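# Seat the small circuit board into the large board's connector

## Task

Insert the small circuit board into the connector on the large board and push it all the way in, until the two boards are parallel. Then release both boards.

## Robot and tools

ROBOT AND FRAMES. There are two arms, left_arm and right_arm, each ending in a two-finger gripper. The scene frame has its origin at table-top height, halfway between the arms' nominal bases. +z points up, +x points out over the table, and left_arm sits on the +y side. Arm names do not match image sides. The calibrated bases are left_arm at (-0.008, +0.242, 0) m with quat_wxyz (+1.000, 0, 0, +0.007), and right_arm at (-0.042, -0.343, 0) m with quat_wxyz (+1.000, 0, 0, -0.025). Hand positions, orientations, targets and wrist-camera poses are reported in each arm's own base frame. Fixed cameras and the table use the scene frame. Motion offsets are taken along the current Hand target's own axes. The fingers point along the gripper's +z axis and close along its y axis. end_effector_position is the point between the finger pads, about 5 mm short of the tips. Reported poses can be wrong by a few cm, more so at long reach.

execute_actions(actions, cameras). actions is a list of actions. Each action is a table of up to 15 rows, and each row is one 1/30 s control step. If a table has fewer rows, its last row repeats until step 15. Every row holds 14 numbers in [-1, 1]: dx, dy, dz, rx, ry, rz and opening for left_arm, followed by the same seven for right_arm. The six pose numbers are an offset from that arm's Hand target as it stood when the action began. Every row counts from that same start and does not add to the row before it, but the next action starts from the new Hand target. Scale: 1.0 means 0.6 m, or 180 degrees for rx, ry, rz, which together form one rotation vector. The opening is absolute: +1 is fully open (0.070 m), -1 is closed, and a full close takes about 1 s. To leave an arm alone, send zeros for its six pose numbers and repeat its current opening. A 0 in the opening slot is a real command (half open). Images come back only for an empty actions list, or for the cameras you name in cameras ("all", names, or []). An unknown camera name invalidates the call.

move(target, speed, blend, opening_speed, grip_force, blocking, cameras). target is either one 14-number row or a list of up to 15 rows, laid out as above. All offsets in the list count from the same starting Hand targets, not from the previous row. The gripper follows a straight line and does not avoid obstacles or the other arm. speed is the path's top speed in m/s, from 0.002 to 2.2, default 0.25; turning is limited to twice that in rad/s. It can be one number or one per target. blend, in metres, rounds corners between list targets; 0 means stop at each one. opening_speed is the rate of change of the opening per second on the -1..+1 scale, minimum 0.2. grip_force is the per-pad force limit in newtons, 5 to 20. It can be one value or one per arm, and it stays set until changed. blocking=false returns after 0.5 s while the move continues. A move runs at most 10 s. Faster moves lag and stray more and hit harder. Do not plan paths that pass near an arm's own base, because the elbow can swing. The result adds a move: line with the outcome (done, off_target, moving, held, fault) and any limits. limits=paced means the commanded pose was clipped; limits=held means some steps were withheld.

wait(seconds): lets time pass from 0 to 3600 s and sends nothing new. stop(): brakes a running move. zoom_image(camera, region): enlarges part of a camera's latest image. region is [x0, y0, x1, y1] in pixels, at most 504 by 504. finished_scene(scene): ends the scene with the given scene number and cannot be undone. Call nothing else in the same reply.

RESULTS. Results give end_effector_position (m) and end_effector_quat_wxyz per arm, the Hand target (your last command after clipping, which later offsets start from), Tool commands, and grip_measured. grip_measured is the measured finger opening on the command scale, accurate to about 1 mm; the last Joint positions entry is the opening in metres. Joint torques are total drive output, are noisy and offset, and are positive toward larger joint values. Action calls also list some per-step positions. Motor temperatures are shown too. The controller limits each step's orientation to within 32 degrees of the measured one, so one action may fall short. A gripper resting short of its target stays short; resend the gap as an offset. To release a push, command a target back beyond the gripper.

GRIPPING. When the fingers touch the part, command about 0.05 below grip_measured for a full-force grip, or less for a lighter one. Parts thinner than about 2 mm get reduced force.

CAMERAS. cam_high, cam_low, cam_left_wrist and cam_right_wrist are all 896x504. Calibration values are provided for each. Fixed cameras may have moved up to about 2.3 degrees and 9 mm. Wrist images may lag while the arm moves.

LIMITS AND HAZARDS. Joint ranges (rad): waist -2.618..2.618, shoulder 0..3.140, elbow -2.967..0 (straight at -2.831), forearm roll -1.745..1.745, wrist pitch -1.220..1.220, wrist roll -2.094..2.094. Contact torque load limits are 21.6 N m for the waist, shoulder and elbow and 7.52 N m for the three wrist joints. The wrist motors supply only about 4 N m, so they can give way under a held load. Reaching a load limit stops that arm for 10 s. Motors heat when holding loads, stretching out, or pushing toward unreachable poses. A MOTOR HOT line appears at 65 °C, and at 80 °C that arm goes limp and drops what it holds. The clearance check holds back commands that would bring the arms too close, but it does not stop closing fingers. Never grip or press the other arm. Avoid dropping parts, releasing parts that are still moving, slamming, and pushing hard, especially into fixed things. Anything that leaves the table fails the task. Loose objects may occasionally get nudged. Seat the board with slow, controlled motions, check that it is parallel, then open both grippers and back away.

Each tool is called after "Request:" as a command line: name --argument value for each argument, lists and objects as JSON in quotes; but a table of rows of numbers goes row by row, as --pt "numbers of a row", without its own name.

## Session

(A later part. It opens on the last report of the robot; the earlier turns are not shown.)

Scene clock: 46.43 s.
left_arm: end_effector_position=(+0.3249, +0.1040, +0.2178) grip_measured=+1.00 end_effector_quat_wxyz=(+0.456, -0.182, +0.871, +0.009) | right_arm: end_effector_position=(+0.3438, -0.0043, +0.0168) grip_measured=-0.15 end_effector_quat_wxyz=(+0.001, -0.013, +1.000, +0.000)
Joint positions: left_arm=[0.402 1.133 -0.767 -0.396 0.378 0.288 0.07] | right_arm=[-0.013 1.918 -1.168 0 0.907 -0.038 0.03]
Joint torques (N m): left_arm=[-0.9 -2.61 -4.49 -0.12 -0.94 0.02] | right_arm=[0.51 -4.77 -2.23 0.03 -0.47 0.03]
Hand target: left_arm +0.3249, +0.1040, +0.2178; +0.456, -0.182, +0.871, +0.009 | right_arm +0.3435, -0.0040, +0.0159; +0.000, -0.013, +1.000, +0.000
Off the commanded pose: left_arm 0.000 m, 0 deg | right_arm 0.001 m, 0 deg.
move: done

Request:
execute_actions --actions '[]' --cameras '["cam_right_wrist"]'

Request:
zoom_image --camera "cam_right_wrist" --region '[340, 45, 420, 105]'

Request:
zoom_image --camera "cam_right_wrist" --region '[455, 45, 535, 105]'

Request:
zoom_image --camera "cam_right_wrist" --region '[360, 250, 520, 340]'

Scene clock: 46.77 s.
left_arm: end_effector_position=(+0.3249, +0.1040, +0.2178) grip_measured=+1.00 end_effector_quat_wxyz=(+0.456, -0.182, +0.871, +0.009) | right_arm: end_effector_position=(+0.3441, -0.0043, +0.0161) grip_measured=-0.15 end_effector_quat_wxyz=(+0.001, -0.013, +1.000, +0.000)
Joint positions: left_arm=[0.402 1.133 -0.767 -0.396 0.378 0.288 0.07] | right_arm=[-0.013 1.919 -1.168 0 0.904 -0.038 0.03]
Joint torques (N m): left_arm=[-0.9 -2.44 -4.64 -0.1 -0.93 -0.01] | right_arm=[0.49 -6.2 -2.49 0.04 0.05 0.02]
Motor temperatures (°C): left_arm=[31 33 34 35 34 33] | right_arm=[30 39 33 35 34 37]
Hand target: left_arm +0.3249, +0.1040, +0.2178; +0.456, -0.182, +0.871, +0.009 | right_arm +0.3435, -0.0040, +0.0159; +0.000, -0.013, +1.000, +0.000
Tool commands: left_gripper/opening=+1.0 right_gripper/opening=-0.27
Off the commanded pose: left_arm 0.000 m, 0 deg | right_arm 0.001 m, 0 deg.
camera_calibration:
cam_right_wrist: T_world_to_cam=[[0.02164, -0.99962, 0.01702, -0.01543], [-0.81951, -0.00798, 0.573, 0.27365], [-0.57265, -0.02634, -0.81937, 0.33512]] pos_world=[0.4165, -0.00441, 0.11805]
Images, in order (width x height): cam_right_wrist 896x504.

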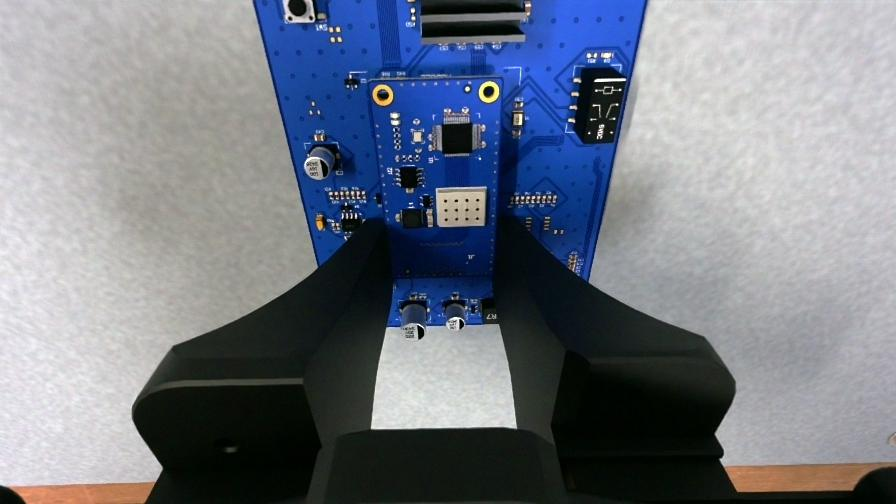

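Scaled by 6.300 from the camera's image (finer frame: 1280x720).

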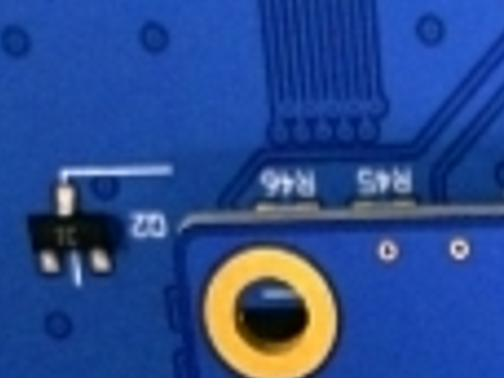

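Scaled by 6.300 from the camera's image (finer frame: 1280x720).

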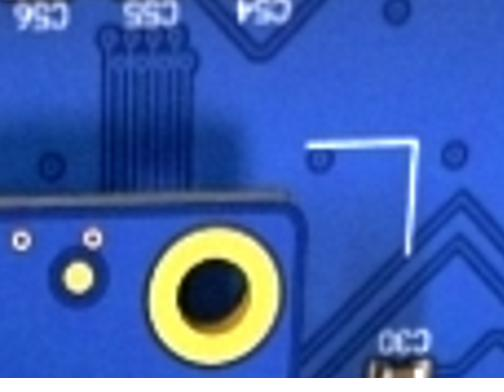

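Scaled by 3.150 from the camera's image (finer frame: 1280x720).

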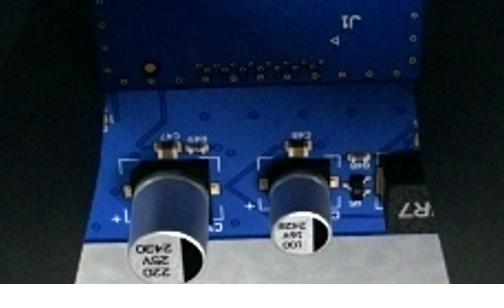

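Request:
move --target '[0,0,0,0,0,0,1.0,-0.0006,0,0.0018,0,0,0,-0.27]' --speed 0.008

Scene clock: 48.20 s.
left_arm: end_effector_position=(+0.3249, +0.1040, +0.2178) grip_measured=+1.00 end_effector_quat_wxyz=(+0.456, -0.182, +0.871, +0.009) | right_arm: end_effector_position=(+0.3439, -0.0043, +0.0158) grip_measured=-0.15 end_effector_quat_wxyz=(+0.000, -0.013, +1.000, +0.000)
Joint positions: left_arm=[0.402 1.133 -0.767 -0.396 0.378 0.288 0.07] | right_arm=[-0.013 1.92 -1.168 0 0.904 -0.038 0.03]
Joint torques (N m): left_arm=[-0.97 -2.51 -4.55 -0.12 -0.92 0.01] | right_arm=[0.45 -3.55 -2.51 0.06 -0.75 0.01]
Hand target: left_arm +0.3249, +0.1040, +0.2178; +0.456, -0.182, +0.871, +0.009 | right_arm +0.3439, -0.0040, +0.0148; +0.000, -0.013, +1.000, +0.000
Off the commanded pose: left_arm 0.000 m, 0 deg | right_arm 0.001 m, 0 deg.
move: done

Request:
move --target '[0,0,0,0,0,0,1.0,0,0,0.0018,0,0,0,-0.27]' --speed 0.008 --cameras '["cam_right_wrist"]'

Request:
zoom_image --camera "cam_right_wrist" --region '[340, 45, 420, 105]'

Request:
zoom_image --camera "cam_right_wrist" --region '[455, 45, 535, 105]'

Scene clock: 51.93 s.
left_arm: end_effector_position=(+0.3249, +0.1040, +0.2178) grip_measured=+1.00 end_effector_quat_wxyz=(+0.456, -0.182, +0.871, +0.009) | right_arm: end_effector_position=(+0.3440, -0.0043, +0.0141) grip_measured=-0.15 end_effector_quat_wxyz=(+0.000, -0.013, +1.000, +0.000)
Joint positions: left_arm=[0.402 1.133 -0.767 -0.396 0.378 0.288 0.07] | right_arm=[-0.013 1.924 -1.166 0 0.899 -0.038 0.03]
Joint torques (N m): left_arm=[-0.85 -2.55 -4.77 -0.1 -0.94 0.03] | right_arm=[0.51 0.09 -0.86 0.12 -1.39 0.02]
Hand target: left_arm +0.3249, +0.1040, +0.2178; +0.456, -0.182, +0.871, +0.009 | right_arm +0.3439, -0.0040, +0.0137; +0.000, -0.013, +1.000, +0.000
Off the commanded pose: left_arm 0.000 m, 0 deg | right_arm 0.000 m, 0 deg.
move: done
cam_right_wrist: T_world_to_cam=[[0.02166, -0.99962, 0.01698, -0.0154], [-0.81869, -0.00798, 0.57419, 0.27445], [-0.57383, -0.02634, -0.81855, 0.33386]] pos_world=[0.4166, -0.00441, 0.11595]

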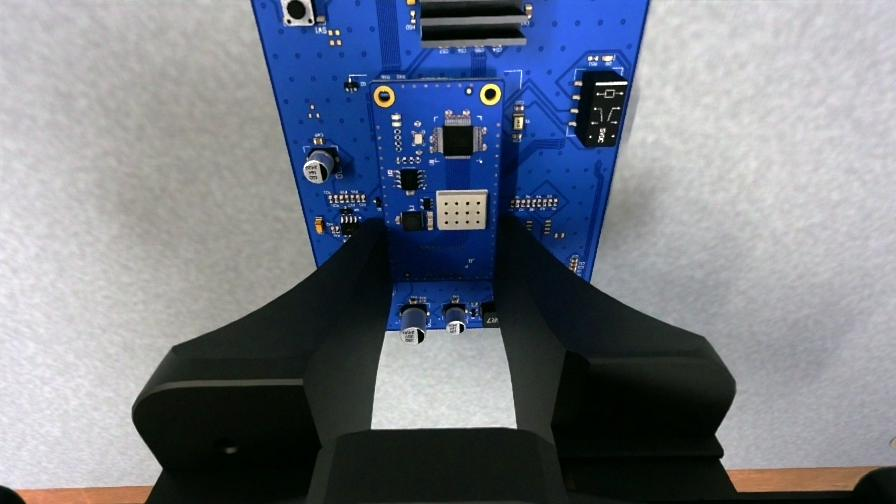

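Scaled by 6.300 from the camera's image (finer frame: 1280x720).

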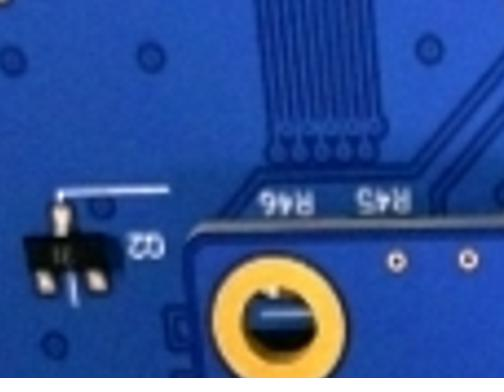

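Scaled by 6.300 from the camera's image (finer frame: 1280x720).

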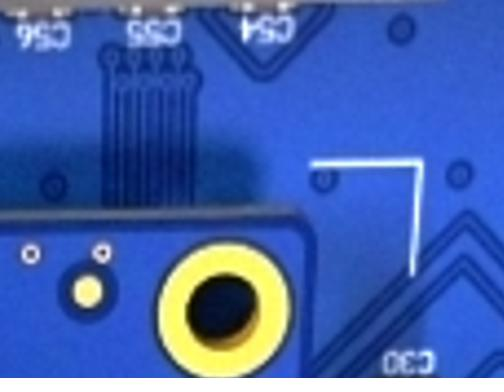

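Request:
move --target '[0,0,0,0,0,0,1.0,0,0,0.0018,0,0,0,-0.27]' --speed 0.008 --cameras '["cam_right_wrist"]'

Request:
zoom_image --camera "cam_right_wrist" --region '[340, 45, 420, 105]'

Request:
zoom_image --camera "cam_right_wrist" --region '[455, 45, 535, 105]'

Request:
zoom_image --camera "cam_right_wrist" --region '[375, 240, 525, 340]'

Scene clock: 53.93 s.
left_arm: end_effector_position=(+0.3249, +0.1040, +0.2178) grip_measured=+1.00 end_effector_quat_wxyz=(+0.456, -0.182, +0.871, +0.009) | right_arm: end_effector_position=(+0.3441, -0.0043, +0.0132) grip_measured=-0.15 end_effector_quat_wxyz=(+0.000, -0.013, +1.000, +0.000)
Joint positions: left_arm=[0.402 1.133 -0.767 -0.396 0.378 0.288 0.07] | right_arm=[-0.013 1.926 -1.165 0 0.896 -0.038 0.03]
Joint torques (N m): left_arm=[-1.03 -2.48 -4.61 -0.09 -0.93 0.05] | right_arm=[0.55 1.34 1.29 0.1 -1.35 0.02]
Hand target: left_arm +0.3249, +0.1040, +0.2178; +0.456, -0.182, +0.871, +0.009 | right_arm +0.3439, -0.0040, +0.0126; +0.000, -0.013, +1.000, +0.000
Off the commanded pose: left_arm 0.000 m, 0 deg | right_arm 0.001 m, 0 deg.
move: done
cam_right_wrist: T_world_to_cam=[[0.02166, -0.99962, 0.01698, -0.01539], [-0.81864, -0.00798, 0.57425, 0.27494], [-0.5739, -0.02634, -0.8185, 0.33314]] pos_world=[0.4166, -0.00441, 0.11505]

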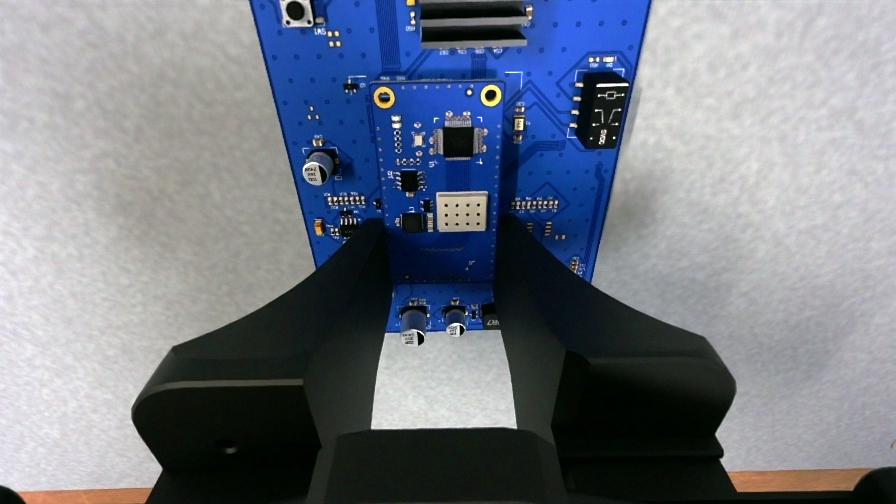

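Scaled by 6.300 from the camera's image (finer frame: 1280x720).

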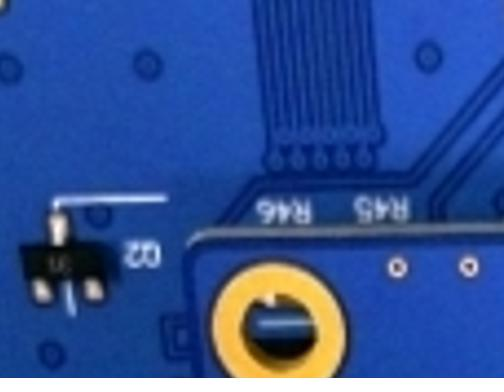

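Scaled by 6.300 from the camera's image (finer frame: 1280x720).

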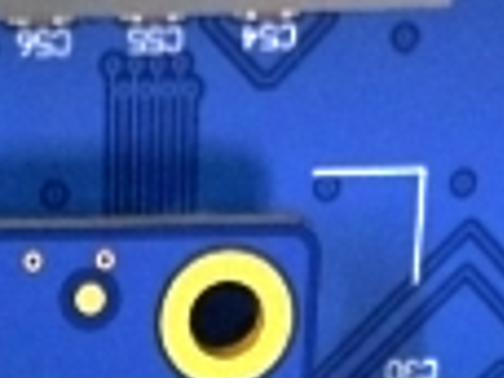

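Scaled by 3.360 from the camera's image (finer frame: 1280x720).

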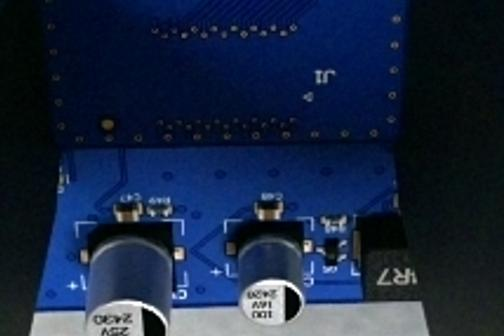

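Request:
zoom_image --camera "cam_right_wrist" --region '[375, 240, 455, 290]'

Request:
zoom_image --camera "cam_right_wrist" --region '[430, 240, 510, 290]'

Request:
zoom_image --camera "cam_right_wrist" --region '[360, 100, 440, 150]'

Request:
zoom_image --camera "cam_right_wrist" --region '[440, 100, 520, 150]'

Request:
zoom_image --camera "cam_right_wrist" --region '[370, 200, 450, 250]'

Request:
zoom_image --camera "cam_right_wrist" --region '[440, 200, 520, 250]'

Scaled by 6.300 from the camera's image (finer frame: 1280x720).

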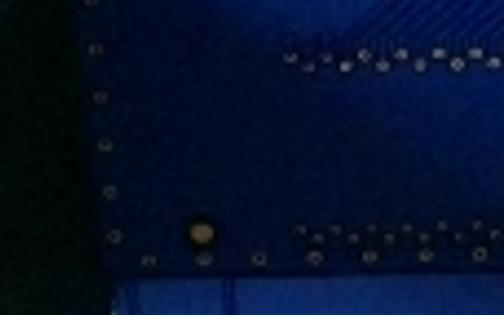

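Scaled by 6.300 from the camera's image (finer frame: 1280x720).

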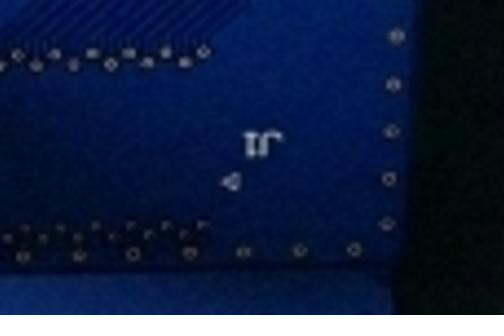

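Scaled by 6.300 from the camera's image (finer frame: 1280x720).

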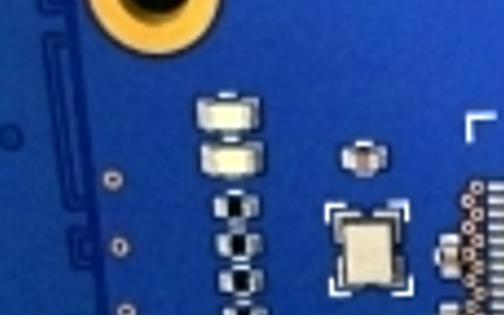

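Scaled by 6.300 from the camera's image (finer frame: 1280x720).

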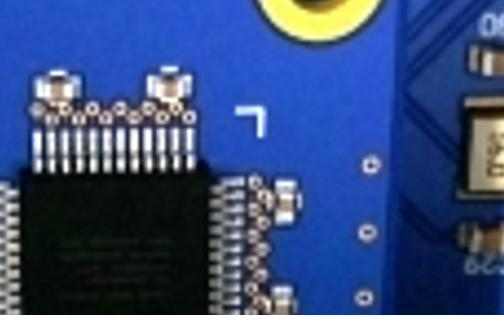

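Scaled by 6.300 from the camera's image (finer frame: 1280x720).

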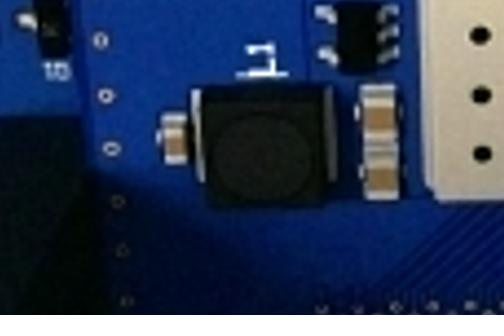

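Scaled by 6.300 from the camera's image (finer frame: 1280x720).

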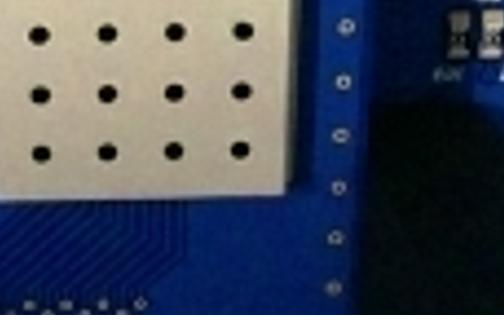

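Request:
move --pt "0 0 0 0 0 0 1.0 -0.0002 -0.0003 -0.0015 0 0 0 -0.27" --pt "0 0 0 0 0 0 1.0 -0.0002 -0.0003 -0.0015 0 0 0 -0.04" --pt "0 0 0 0 0 0 1.0 -0.0002 -0.0003 -0.0623 0 0 0 -0.04" --speed '[0.01, 0.01, 0.1]' --opening_speed 0.5 --cameras '["cam_right_wrist"]'

Request:
zoom_image --camera "cam_right_wrist" --region '[340, 30, 540, 150]'

Request:
zoom_image --camera "cam_right_wrist" --region '[340, 150, 540, 270]'

Scene clock: 60.60 s.
left_arm: end_effector_position=(+0.3249, +0.1040, +0.2178) grip_measured=+1.00 end_effector_quat_wxyz=(+0.456, -0.182, +0.871, +0.009) | right_arm: end_effector_position=(+0.3441, -0.0039, +0.0502) grip_measured=-0.04 end_effector_quat_wxyz=(+0.000, -0.013, +1.000, +0.000)
Joint positions: left_arm=[0.402 1.133 -0.767 -0.396 0.378 0.288 0.07] | right_arm=[-0.012 1.862 -1.233 0.001 1.029 -0.038 0.034]
Joint torques (N m): left_arm=[-0.9 -2.71 -4.56 -0.11 -0.94 0.02] | right_arm=[-0.28 -8.59 -3.48 -0.02 -0.24 0.05]
Hand target: left_arm +0.3249, +0.1040, +0.2178; +0.456, -0.182, +0.871, +0.009 | right_arm +0.3440, -0.0042, +0.0500; +0.000, -0.013, +1.000, +0.000
Off the commanded pose: left_arm 0.000 m, 0 deg | right_arm 0.000 m, 0 deg.
move: done
cam_right_wrist: T_world_to_cam=[[0.02244, -0.99961, 0.01668, -0.01589], [-0.81838, -0.00878, 0.57461, 0.25361], [-0.57424, -0.02655, -0.81826, 0.3636]] pos_world=[0.4167, -0.00401, 0.15205]

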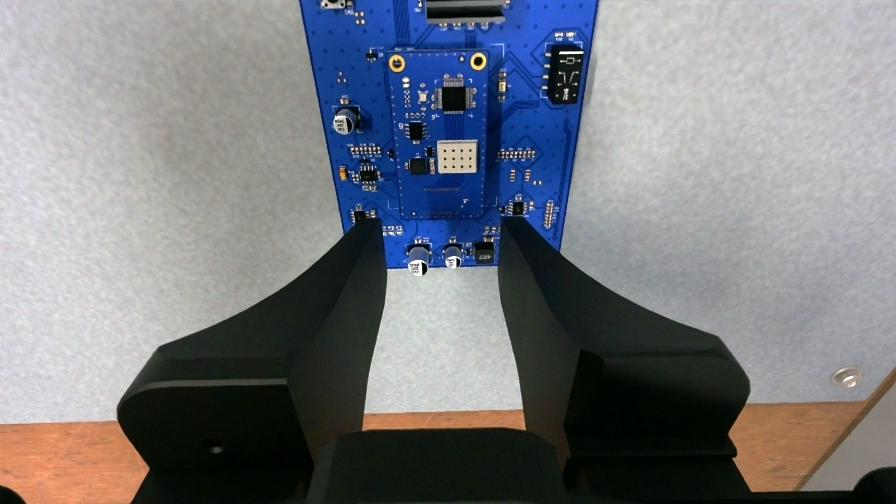

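Scaled by 2.520 from the camera's image (finer frame: 1280x720).

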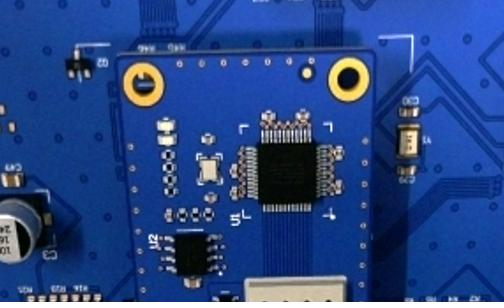

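Scaled by 2.520 from the camera's image (finer frame: 1280x720).

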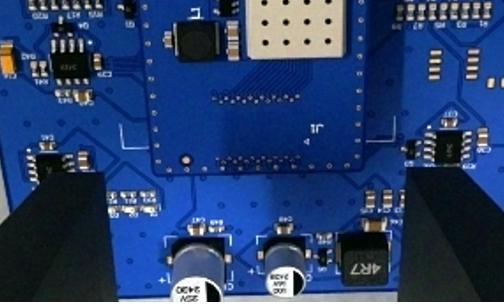

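Request:
zoom_image --camera "cam_right_wrist" --region '[380, 180, 450, 230]'

Request:
zoom_image --camera "cam_right_wrist" --region '[435, 180, 505, 230]'

Request:
zoom_image --camera "cam_right_wrist" --region '[360, 30, 440, 80]'

Request:
zoom_image --camera "cam_right_wrist" --region '[440, 30, 520, 80]'

Scaled by 7.200 from the camera's image (finer frame: 1280x720).

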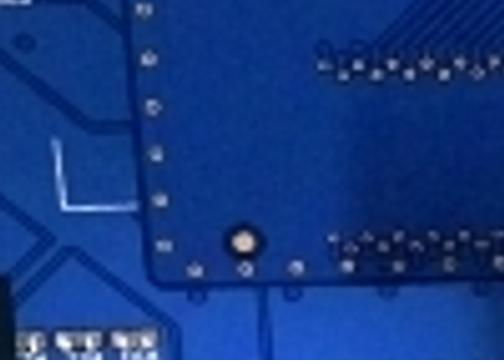

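Scaled by 7.200 from the camera's image (finer frame: 1280x720).

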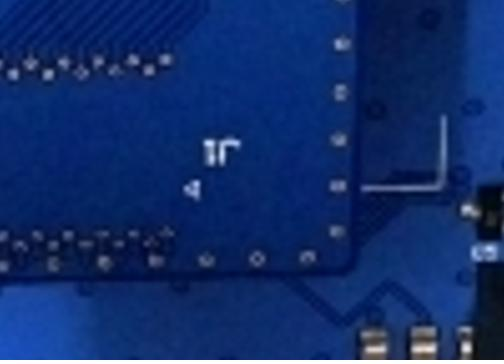

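Scaled by 6.300 from the camera's image (finer frame: 1280x720).

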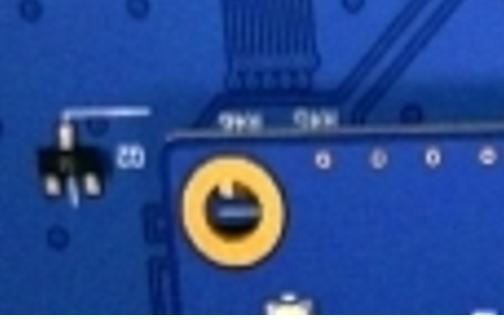

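Scaled by 6.300 from the camera's image (finer frame: 1280x720).

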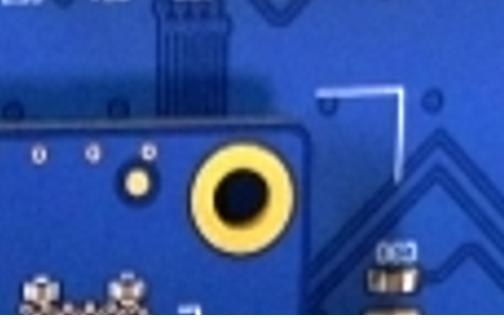

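Request:
move --pt "0 0 0 0 0 0 1.0 0.0033 -0.0003 0 0 0 0 -1.0" --pt "0 0 0 0 0 0 1.0 0.0033 -0.0003 0.0408 0 0 0 -1.0" --pt "0 0 0 0 0 0 1.0 0.0042 -0.0003 0.0522 0 0 0 -1.0" --speed '[0.05, 0.08, 0.01]'

Scene clock: 65.03 s.
left_arm: end_effector_position=(+0.3249, +0.1040, +0.2178) grip_measured=+1.00 end_effector_quat_wxyz=(+0.456, -0.182, +0.871, +0.009) | right_arm: end_effector_position=(+0.3417, -0.0042, +0.0214) grip_measured=-1.00 end_effector_quat_wxyz=(+0.002, -0.013, +1.000, +0.000)
Joint positions: left_arm=[0.402 1.133 -0.767 -0.396 0.378 0.288 0.07] | right_arm=[-0.013 1.901 -1.164 0.001 0.917 -0.038 0]
Joint torques (N m): left_arm=[-0.98 -2.58 -4.61 -0.07 -0.94 0.02] | right_arm=[-0.25 5.3 -0.31 0.1 -3.2 -0.08]
Hand target: left_arm +0.3249, +0.1040, +0.2178; +0.456, -0.182, +0.871, +0.009 | right_arm +0.3415, -0.0044, +0.0187; +0.000, -0.013, +1.000, +0.000
Off the commanded pose: left_arm 0.000 m, 0 deg | right_arm 0.003 m, 0 deg.
move: done

Request:
move --target '[0,0,0,0,0,0,1.0,0.0015,0,0.0015,0,0,0,-1.0]' --speed 0.01

Scene clock: 66.10 s.
left_arm: end_effector_position=(+0.3249, +0.1040, +0.2178) grip_measured=+1.00 end_effector_quat_wxyz=(+0.456, -0.182, +0.871, +0.009) | right_arm: end_effector_position=(+0.3415, -0.0042, +0.0208) grip_measured=-1.00 end_effector_quat_wxyz=(+0.004, -0.013, +1.000, +0.000)
Joint positions: left_arm=[0.402 1.133 -0.767 -0.396 0.378 0.288 0.07] | right_arm=[-0.013 1.899 -1.157 0.001 0.908 -0.038 0]
Joint torques (N m): left_arm=[-0.91 -2.5 -4.57 -0.11 -0.97 0.05] | right_arm=[-0.25 9.18 2.75 0.14 -3.69 -0.08]
Hand target: left_arm +0.3249, +0.1040, +0.2178; +0.456, -0.182, +0.871, +0.009 | right_arm +0.3406, -0.0045, +0.0178; +0.000, -0.013, +1.000, +0.000
Off the commanded pose: left_arm 0.000 m, 0 deg | right_arm 0.003 m, 0 deg.
move: done

Request:
move --pt "0 0 0 0 0 0 1.0 0 0 -0.009 0 0 0 -1.0" --pt "0 0 0 0 0 0 1.0 -0.0005 0 -0.0537 0 0 0 -1.0" --speed '[0.03, 0.12]' --cameras '["cam_right_wrist"]'

Request:
zoom_image --camera "cam_right_wrist" --region '[380, 160, 510, 240]'

Request:
zoom_image --camera "cam_right_wrist" --region '[360, 30, 520, 130]'

Scene clock: 67.40 s.
left_arm: end_effector_position=(+0.3249, +0.1040, +0.2178) grip_measured=+1.00 end_effector_quat_wxyz=(+0.456, -0.182, +0.871, +0.009) | right_arm: end_effector_position=(+0.3407, -0.0042, +0.0493) grip_measured=-1.00 end_effector_quat_wxyz=(-0.001, -0.013, +1.000, +0.000)
Joint positions: left_arm=[0.402 1.133 -0.767 -0.396 0.378 0.288 0.07] | right_arm=[-0.013 1.854 -1.218 0.001 1.024 -0.038 0]
Joint torques (N m): left_arm=[-1.04 -2.49 -4.64 -0.08 -0.98 0.02] | right_arm=[-0.35 -9.2 -4.07 0.1 -0.23 -0.06]
Motor temperatures (°C): left_arm=[31 33 34 35 34 33] | right_arm=[30 39 33 35 39 37]
Hand target: left_arm +0.3249, +0.1040, +0.2178; +0.456, -0.182, +0.871, +0.009 | right_arm +0.3409, -0.0045, +0.0500; +0.000, -0.013, +1.000, +0.000
Off the commanded pose: left_arm 0.000 m, 0 deg | right_arm 0.001 m, 0 deg.
move: done
cam_right_wrist: T_world_to_cam=[[0.02157, -0.99963, 0.01653, -0.01582], [-0.81682, -0.00809, 0.57684, 0.25065], [-0.57649, -0.02594, -0.81669, 0.36154]] pos_world=[0.4135, -0.00441, 0.15095]

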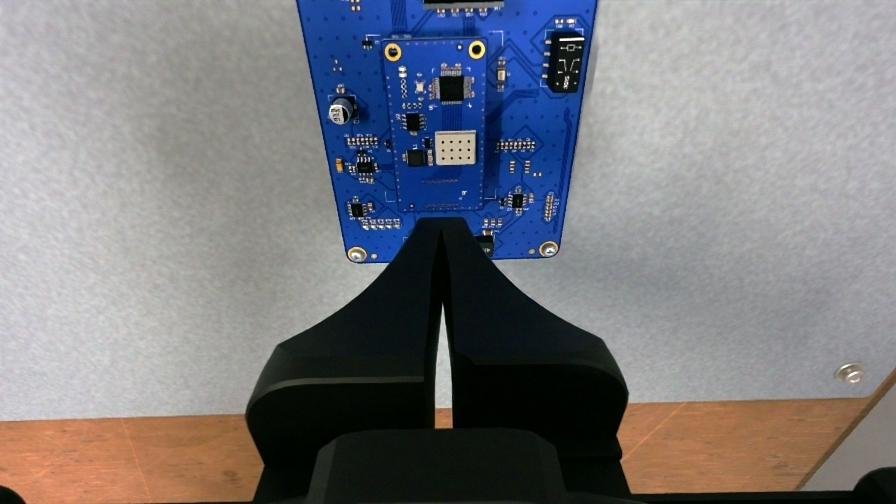

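Scaled by 3.877 from the camera's image (finer frame: 1280x720).

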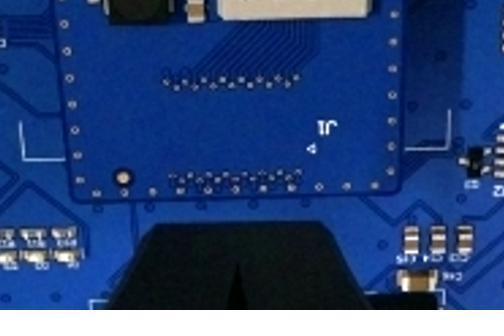

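Scaled by 3.150 from the camera's image (finer frame: 1280x720).

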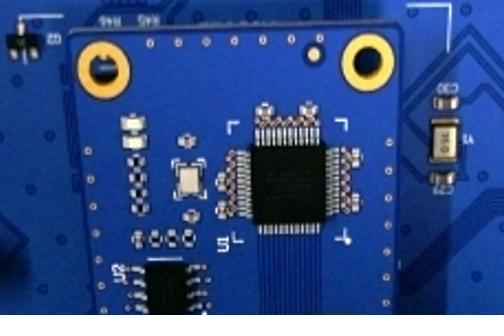

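Request:
zoom_image --camera "cam_right_wrist" --region '[370, 65, 450, 115]'

Request:
zoom_image --camera "cam_right_wrist" --region '[430, 65, 510, 115]'

Request:
zoom_image --camera "cam_right_wrist" --region '[370, 165, 450, 215]'

Request:
zoom_image --camera "cam_right_wrist" --region '[430, 165, 510, 215]'

Scaled by 6.300 from the camera's image (finer frame: 1280x720).

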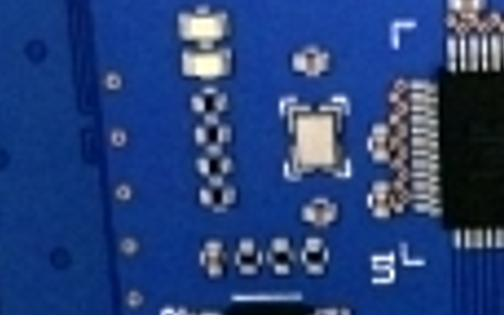

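Scaled by 6.300 from the camera's image (finer frame: 1280x720).

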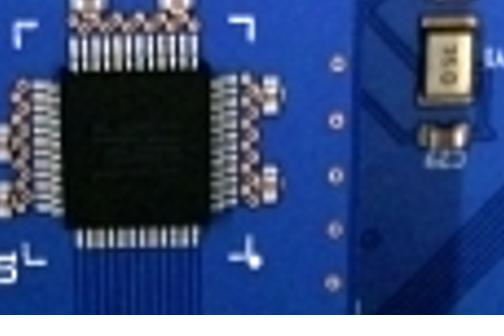

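Scaled by 6.300 from the camera's image (finer frame: 1280x720).

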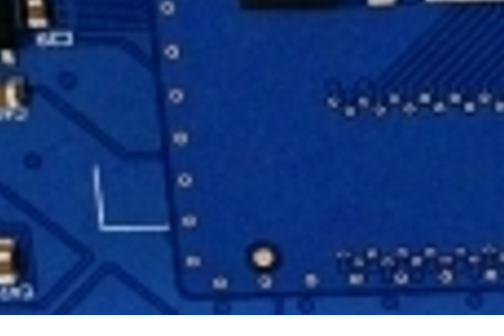

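Scaled by 6.300 from the camera's image (finer frame: 1280x720).

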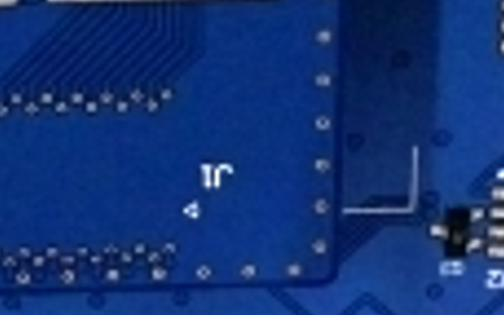

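Request:
finished_scene --scene 3

The scene is finished: the task was done.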